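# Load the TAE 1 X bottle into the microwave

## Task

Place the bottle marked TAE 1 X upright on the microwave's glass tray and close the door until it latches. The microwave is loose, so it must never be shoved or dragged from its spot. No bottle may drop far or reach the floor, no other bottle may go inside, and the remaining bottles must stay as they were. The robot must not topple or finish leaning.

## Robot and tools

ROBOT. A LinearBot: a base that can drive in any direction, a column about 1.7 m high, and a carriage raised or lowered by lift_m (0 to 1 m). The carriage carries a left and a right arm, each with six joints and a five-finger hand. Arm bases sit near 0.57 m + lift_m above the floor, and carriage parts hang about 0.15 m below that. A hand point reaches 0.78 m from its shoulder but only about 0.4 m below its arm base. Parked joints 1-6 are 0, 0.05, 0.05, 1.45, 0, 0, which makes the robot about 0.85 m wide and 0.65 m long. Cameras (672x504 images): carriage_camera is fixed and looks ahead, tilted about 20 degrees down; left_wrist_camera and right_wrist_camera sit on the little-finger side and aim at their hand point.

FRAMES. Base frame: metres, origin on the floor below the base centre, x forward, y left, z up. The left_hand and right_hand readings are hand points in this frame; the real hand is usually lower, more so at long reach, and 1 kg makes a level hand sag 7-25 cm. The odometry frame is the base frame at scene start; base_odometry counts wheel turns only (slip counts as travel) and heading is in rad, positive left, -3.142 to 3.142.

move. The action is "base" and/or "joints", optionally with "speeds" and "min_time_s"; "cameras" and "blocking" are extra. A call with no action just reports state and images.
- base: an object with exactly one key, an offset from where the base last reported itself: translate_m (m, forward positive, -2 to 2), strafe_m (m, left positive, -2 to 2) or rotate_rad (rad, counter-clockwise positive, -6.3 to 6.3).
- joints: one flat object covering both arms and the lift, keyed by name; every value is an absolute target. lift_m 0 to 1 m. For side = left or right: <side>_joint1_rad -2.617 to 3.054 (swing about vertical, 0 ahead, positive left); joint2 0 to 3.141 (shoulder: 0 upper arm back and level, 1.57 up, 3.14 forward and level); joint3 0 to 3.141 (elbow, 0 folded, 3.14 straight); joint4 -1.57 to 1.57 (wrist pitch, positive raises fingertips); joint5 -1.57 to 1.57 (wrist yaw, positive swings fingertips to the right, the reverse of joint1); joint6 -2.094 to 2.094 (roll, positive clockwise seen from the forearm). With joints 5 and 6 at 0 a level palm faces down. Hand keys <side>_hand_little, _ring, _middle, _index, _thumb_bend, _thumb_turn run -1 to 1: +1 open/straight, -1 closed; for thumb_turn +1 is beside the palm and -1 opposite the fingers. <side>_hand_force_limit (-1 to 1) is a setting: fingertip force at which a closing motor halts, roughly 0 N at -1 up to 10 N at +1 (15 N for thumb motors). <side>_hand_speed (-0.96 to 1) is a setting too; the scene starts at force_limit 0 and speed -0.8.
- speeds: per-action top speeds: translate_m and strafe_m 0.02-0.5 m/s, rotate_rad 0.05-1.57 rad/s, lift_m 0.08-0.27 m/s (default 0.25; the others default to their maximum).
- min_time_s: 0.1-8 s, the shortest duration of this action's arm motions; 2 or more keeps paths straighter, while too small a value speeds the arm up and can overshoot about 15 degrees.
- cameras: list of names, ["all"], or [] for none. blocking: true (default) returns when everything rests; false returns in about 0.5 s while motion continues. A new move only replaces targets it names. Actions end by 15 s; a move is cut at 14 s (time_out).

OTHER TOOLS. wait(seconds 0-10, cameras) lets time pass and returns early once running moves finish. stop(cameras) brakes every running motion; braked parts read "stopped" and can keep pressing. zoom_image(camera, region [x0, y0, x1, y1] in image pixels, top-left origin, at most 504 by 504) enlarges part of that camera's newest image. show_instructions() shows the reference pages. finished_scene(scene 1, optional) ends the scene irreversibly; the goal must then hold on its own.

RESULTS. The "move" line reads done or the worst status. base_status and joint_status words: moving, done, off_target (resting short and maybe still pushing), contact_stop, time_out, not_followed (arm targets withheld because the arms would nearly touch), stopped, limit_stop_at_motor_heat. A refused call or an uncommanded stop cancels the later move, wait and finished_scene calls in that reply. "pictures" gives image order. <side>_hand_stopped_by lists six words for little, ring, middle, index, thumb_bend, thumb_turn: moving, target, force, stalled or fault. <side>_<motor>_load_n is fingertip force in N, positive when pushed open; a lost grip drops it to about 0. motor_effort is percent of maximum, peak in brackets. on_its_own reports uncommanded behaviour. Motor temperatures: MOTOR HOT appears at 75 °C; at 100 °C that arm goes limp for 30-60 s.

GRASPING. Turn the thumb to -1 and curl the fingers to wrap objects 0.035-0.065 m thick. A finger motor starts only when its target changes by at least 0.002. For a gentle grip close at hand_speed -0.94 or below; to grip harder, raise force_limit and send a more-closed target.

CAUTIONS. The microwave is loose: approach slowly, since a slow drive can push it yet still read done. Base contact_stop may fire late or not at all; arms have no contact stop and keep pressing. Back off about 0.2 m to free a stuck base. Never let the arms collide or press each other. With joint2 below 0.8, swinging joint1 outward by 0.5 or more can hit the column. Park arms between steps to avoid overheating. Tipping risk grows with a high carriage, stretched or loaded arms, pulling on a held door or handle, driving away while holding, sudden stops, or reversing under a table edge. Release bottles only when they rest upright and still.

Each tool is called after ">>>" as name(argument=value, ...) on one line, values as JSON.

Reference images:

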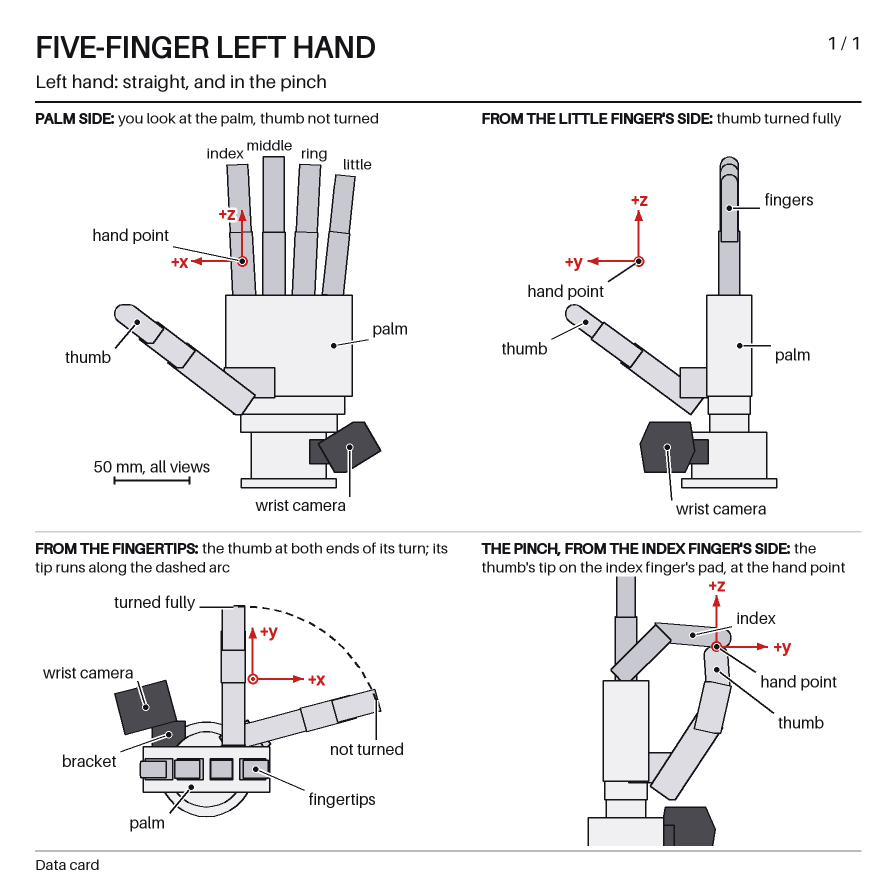

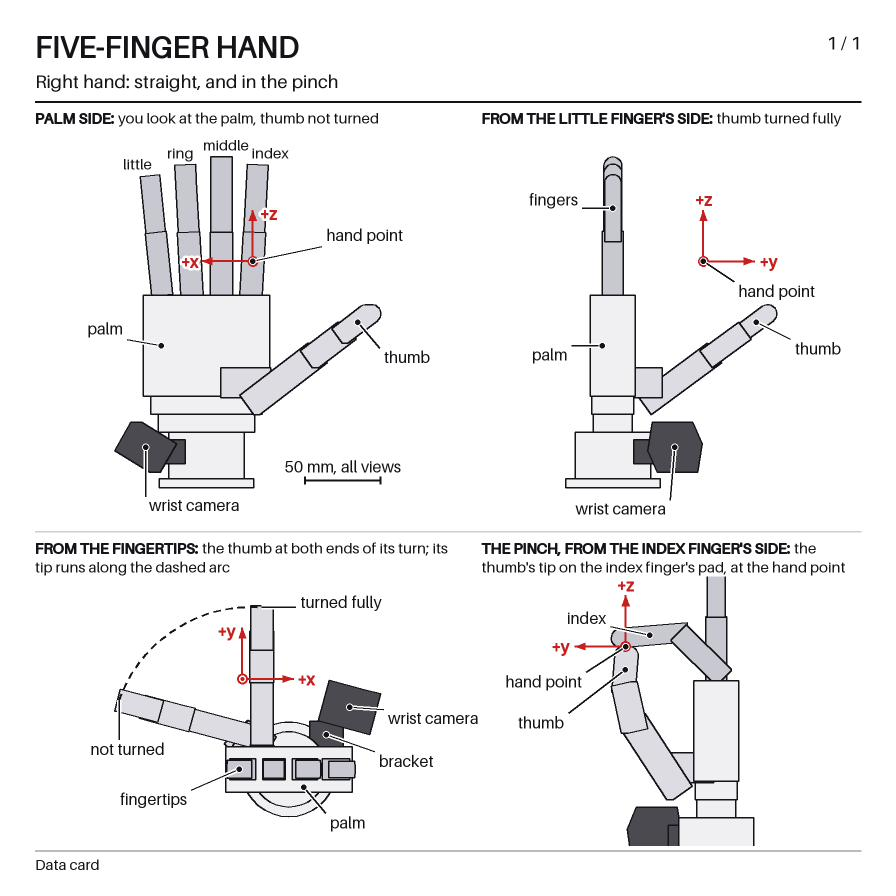

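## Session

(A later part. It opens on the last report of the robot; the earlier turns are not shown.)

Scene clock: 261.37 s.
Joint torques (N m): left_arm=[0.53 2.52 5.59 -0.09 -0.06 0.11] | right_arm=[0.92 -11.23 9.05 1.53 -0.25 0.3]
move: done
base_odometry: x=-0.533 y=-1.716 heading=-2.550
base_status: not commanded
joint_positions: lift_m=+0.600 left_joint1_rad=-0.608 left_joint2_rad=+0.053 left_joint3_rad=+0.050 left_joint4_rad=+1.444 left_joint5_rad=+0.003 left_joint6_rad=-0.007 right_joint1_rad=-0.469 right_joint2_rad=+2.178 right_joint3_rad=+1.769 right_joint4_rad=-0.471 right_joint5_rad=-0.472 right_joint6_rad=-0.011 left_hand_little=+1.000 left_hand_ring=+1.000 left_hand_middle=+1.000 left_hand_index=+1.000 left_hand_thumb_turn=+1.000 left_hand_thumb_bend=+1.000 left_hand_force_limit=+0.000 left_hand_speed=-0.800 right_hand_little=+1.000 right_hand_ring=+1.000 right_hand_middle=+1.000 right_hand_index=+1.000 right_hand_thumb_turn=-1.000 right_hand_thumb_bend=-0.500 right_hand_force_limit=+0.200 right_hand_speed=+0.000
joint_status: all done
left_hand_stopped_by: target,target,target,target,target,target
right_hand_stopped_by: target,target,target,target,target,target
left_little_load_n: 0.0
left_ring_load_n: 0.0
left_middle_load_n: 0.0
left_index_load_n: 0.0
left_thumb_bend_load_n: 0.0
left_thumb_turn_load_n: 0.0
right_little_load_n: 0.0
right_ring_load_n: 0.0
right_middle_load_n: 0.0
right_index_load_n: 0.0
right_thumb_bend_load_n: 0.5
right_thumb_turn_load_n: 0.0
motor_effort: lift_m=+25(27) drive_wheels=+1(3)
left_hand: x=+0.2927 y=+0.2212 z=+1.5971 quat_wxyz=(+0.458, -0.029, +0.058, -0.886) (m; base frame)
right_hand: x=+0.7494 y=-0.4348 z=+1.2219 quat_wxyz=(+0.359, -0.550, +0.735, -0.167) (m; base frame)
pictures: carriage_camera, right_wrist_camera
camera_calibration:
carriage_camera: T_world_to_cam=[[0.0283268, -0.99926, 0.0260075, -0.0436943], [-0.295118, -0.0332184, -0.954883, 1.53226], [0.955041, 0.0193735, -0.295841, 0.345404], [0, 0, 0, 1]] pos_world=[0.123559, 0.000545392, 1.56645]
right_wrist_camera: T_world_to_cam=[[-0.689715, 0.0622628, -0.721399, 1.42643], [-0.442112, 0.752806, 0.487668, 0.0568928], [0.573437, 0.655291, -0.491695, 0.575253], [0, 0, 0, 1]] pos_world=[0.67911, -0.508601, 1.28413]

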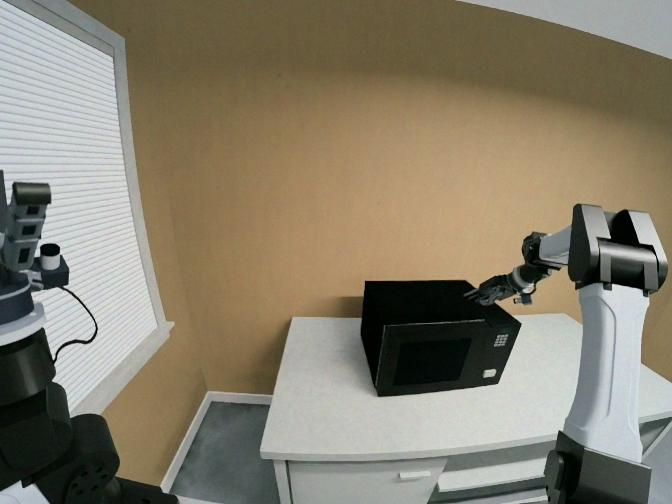

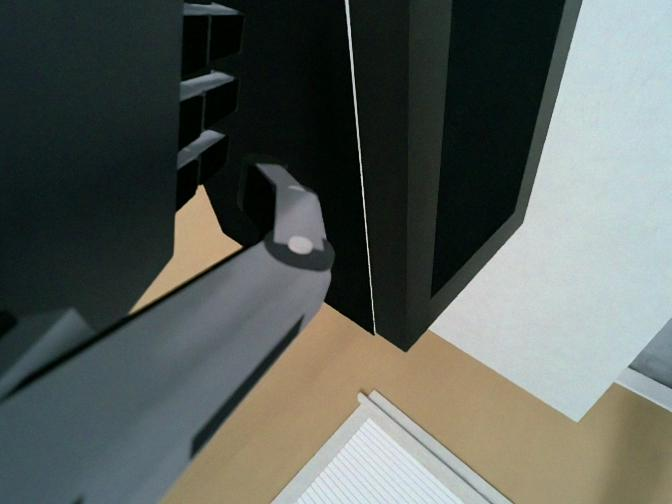

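>>> move(joints={"right_joint1_rad":-0.607,"right_joint2_rad":1.107,"right_joint3_rad":0.55,"right_joint4_rad":0.58,"right_joint5_rad":-0.607}, min_time_s=2)

>>> move(joints={"lift_m":0.3,"right_joint1_rad":-0.3,"right_joint2_rad":0.05,"right_joint3_rad":0.05,"right_joint4_rad":1.45,"right_joint5_rad":0}, min_time_s=2, cameras=["carriage_camera"])

Scene clock: 266.40 s.
Joint torques (N m): left_arm=[0.43 2.58 5.59 -0.11 -0.09 0.11] | right_arm=[-0.21 -4.29 6.45 2.33 -0.11 0.29]
move: done
base_odometry: x=-0.533 y=-1.716 heading=-2.550
base_status: not commanded
joint_positions: lift_m=+0.600 left_joint1_rad=-0.608 left_joint2_rad=+0.053 left_joint3_rad=+0.050 left_joint4_rad=+1.444 left_joint5_rad=+0.003 left_joint6_rad=-0.007 right_joint1_rad=-0.600 right_joint2_rad=+1.119 right_joint3_rad=+0.560 right_joint4_rad=+0.576 right_joint5_rad=-0.600 right_joint6_rad=-0.011 left_hand_little=+1.000 left_hand_ring=+1.000 left_hand_middle=+1.000 left_hand_index=+1.000 left_hand_thumb_turn=+1.000 left_hand_thumb_bend=+1.000 left_hand_force_limit=+0.000 left_hand_speed=-0.800 right_hand_little=+1.000 right_hand_ring=+1.000 right_hand_middle=+1.000 right_hand_index=+1.000 right_hand_thumb_turn=-1.000 right_hand_thumb_bend=-0.500 right_hand_force_limit=+0.200 right_hand_speed=+0.000
joint_status: all done
left_hand_stopped_by: target,target,target,target,target,target
right_hand_stopped_by: target,target,target,target,target,target
left_little_load_n: 0.0
left_ring_load_n: 0.0
left_middle_load_n: 0.0
left_index_load_n: 0.0
left_thumb_bend_load_n: 0.0
left_thumb_turn_load_n: 0.0
right_little_load_n: 0.0
right_ring_load_n: 0.0
right_middle_load_n: 0.0
right_index_load_n: 0.0
right_thumb_bend_load_n: 0.0
right_thumb_turn_load_n: 0.0
motor_effort: lift_m=+25(27) drive_wheels=-2(3)
left_hand: x=+0.2927 y=+0.2212 z=+1.5971 quat_wxyz=(+0.458, -0.029, +0.058, -0.886) (m; base frame)
right_hand: x=+0.6074 y=-0.3960 z=+1.3677 quat_wxyz=(+0.498, -0.501, +0.491, -0.509) (m; base frame)
pictures: none

Scene clock: 268.73 s.
Joint torques (N m): left_arm=[0.59 2.51 5.57 -0.12 -0.1 0.11] | right_arm=[1.05 3.15 4.83 0.16 0.03 0.29]
move: done
base_odometry: x=-0.533 y=-1.716 heading=-2.550
base_status: not commanded
joint_positions: lift_m=+0.300 left_joint1_rad=-0.608 left_joint2_rad=+0.053 left_joint3_rad=+0.050 left_joint4_rad=+1.444 left_joint5_rad=+0.003 left_joint6_rad=-0.007 right_joint1_rad=-0.306 right_joint2_rad=+0.058 right_joint3_rad=+0.059 right_joint4_rad=+1.440 right_joint5_rad=-0.008 right_joint6_rad=-0.010 left_hand_little=+1.000 left_hand_ring=+1.000 left_hand_middle=+1.000 left_hand_index=+1.000 left_hand_thumb_turn=+1.000 left_hand_thumb_bend=+1.000 left_hand_force_limit=+0.000 left_hand_speed=-0.800 right_hand_little=+1.000 right_hand_ring=+1.000 right_hand_middle=+1.000 right_hand_index=+1.000 right_hand_thumb_turn=-1.000 right_hand_thumb_bend=-0.500 right_hand_force_limit=+0.200 right_hand_speed=+0.000
joint_status: all done
left_hand_stopped_by: target,target,target,target,target,target
right_hand_stopped_by: target,target,target,target,target,target
left_little_load_n: 0.0
left_ring_load_n: 0.0
left_middle_load_n: 0.0
left_index_load_n: 0.0
left_thumb_bend_load_n: 0.0
left_thumb_turn_load_n: 0.0
right_little_load_n: 0.0
right_ring_load_n: 0.0
right_middle_load_n: 0.0
right_index_load_n: 0.0
right_thumb_bend_load_n: 0.0
right_thumb_turn_load_n: 0.0
motor_effort: lift_m=+27(32) drive_wheels=+1(3)
left_hand: x=+0.2926 y=+0.2213 z=+1.2969 quat_wxyz=(+0.458, -0.029, +0.058, -0.886) (m; base frame)
right_hand: x=+0.3335 y=-0.3007 z=+1.2990 quat_wxyz=(+0.586, -0.042, +0.050, -0.808) (m; base frame)
pictures: carriage_camera
camera_calibration:
carriage_camera: T_world_to_cam=[[0.0283268, -0.99926, 0.0260075, -0.0358869], [-0.295118, -0.0332184, -0.954883, 1.2456], [0.955041, 0.0193735, -0.295841, 0.256592], [0, 0, 0, 1]] pos_world=[0.123559, 0.000545392, 1.26625]

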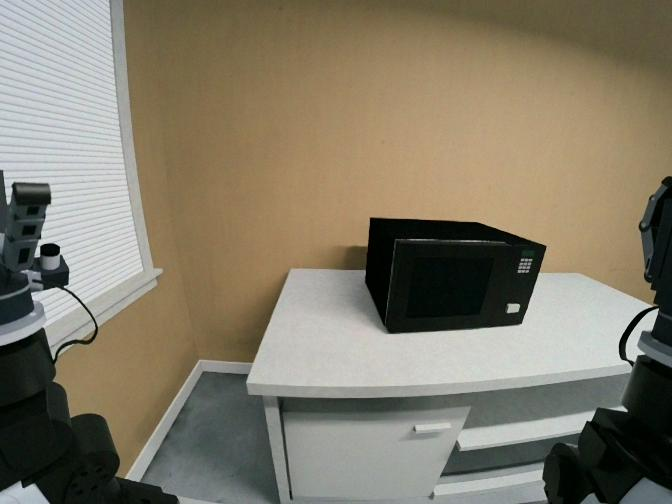

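>>> finished_scene()

The scene is finished: the task was done.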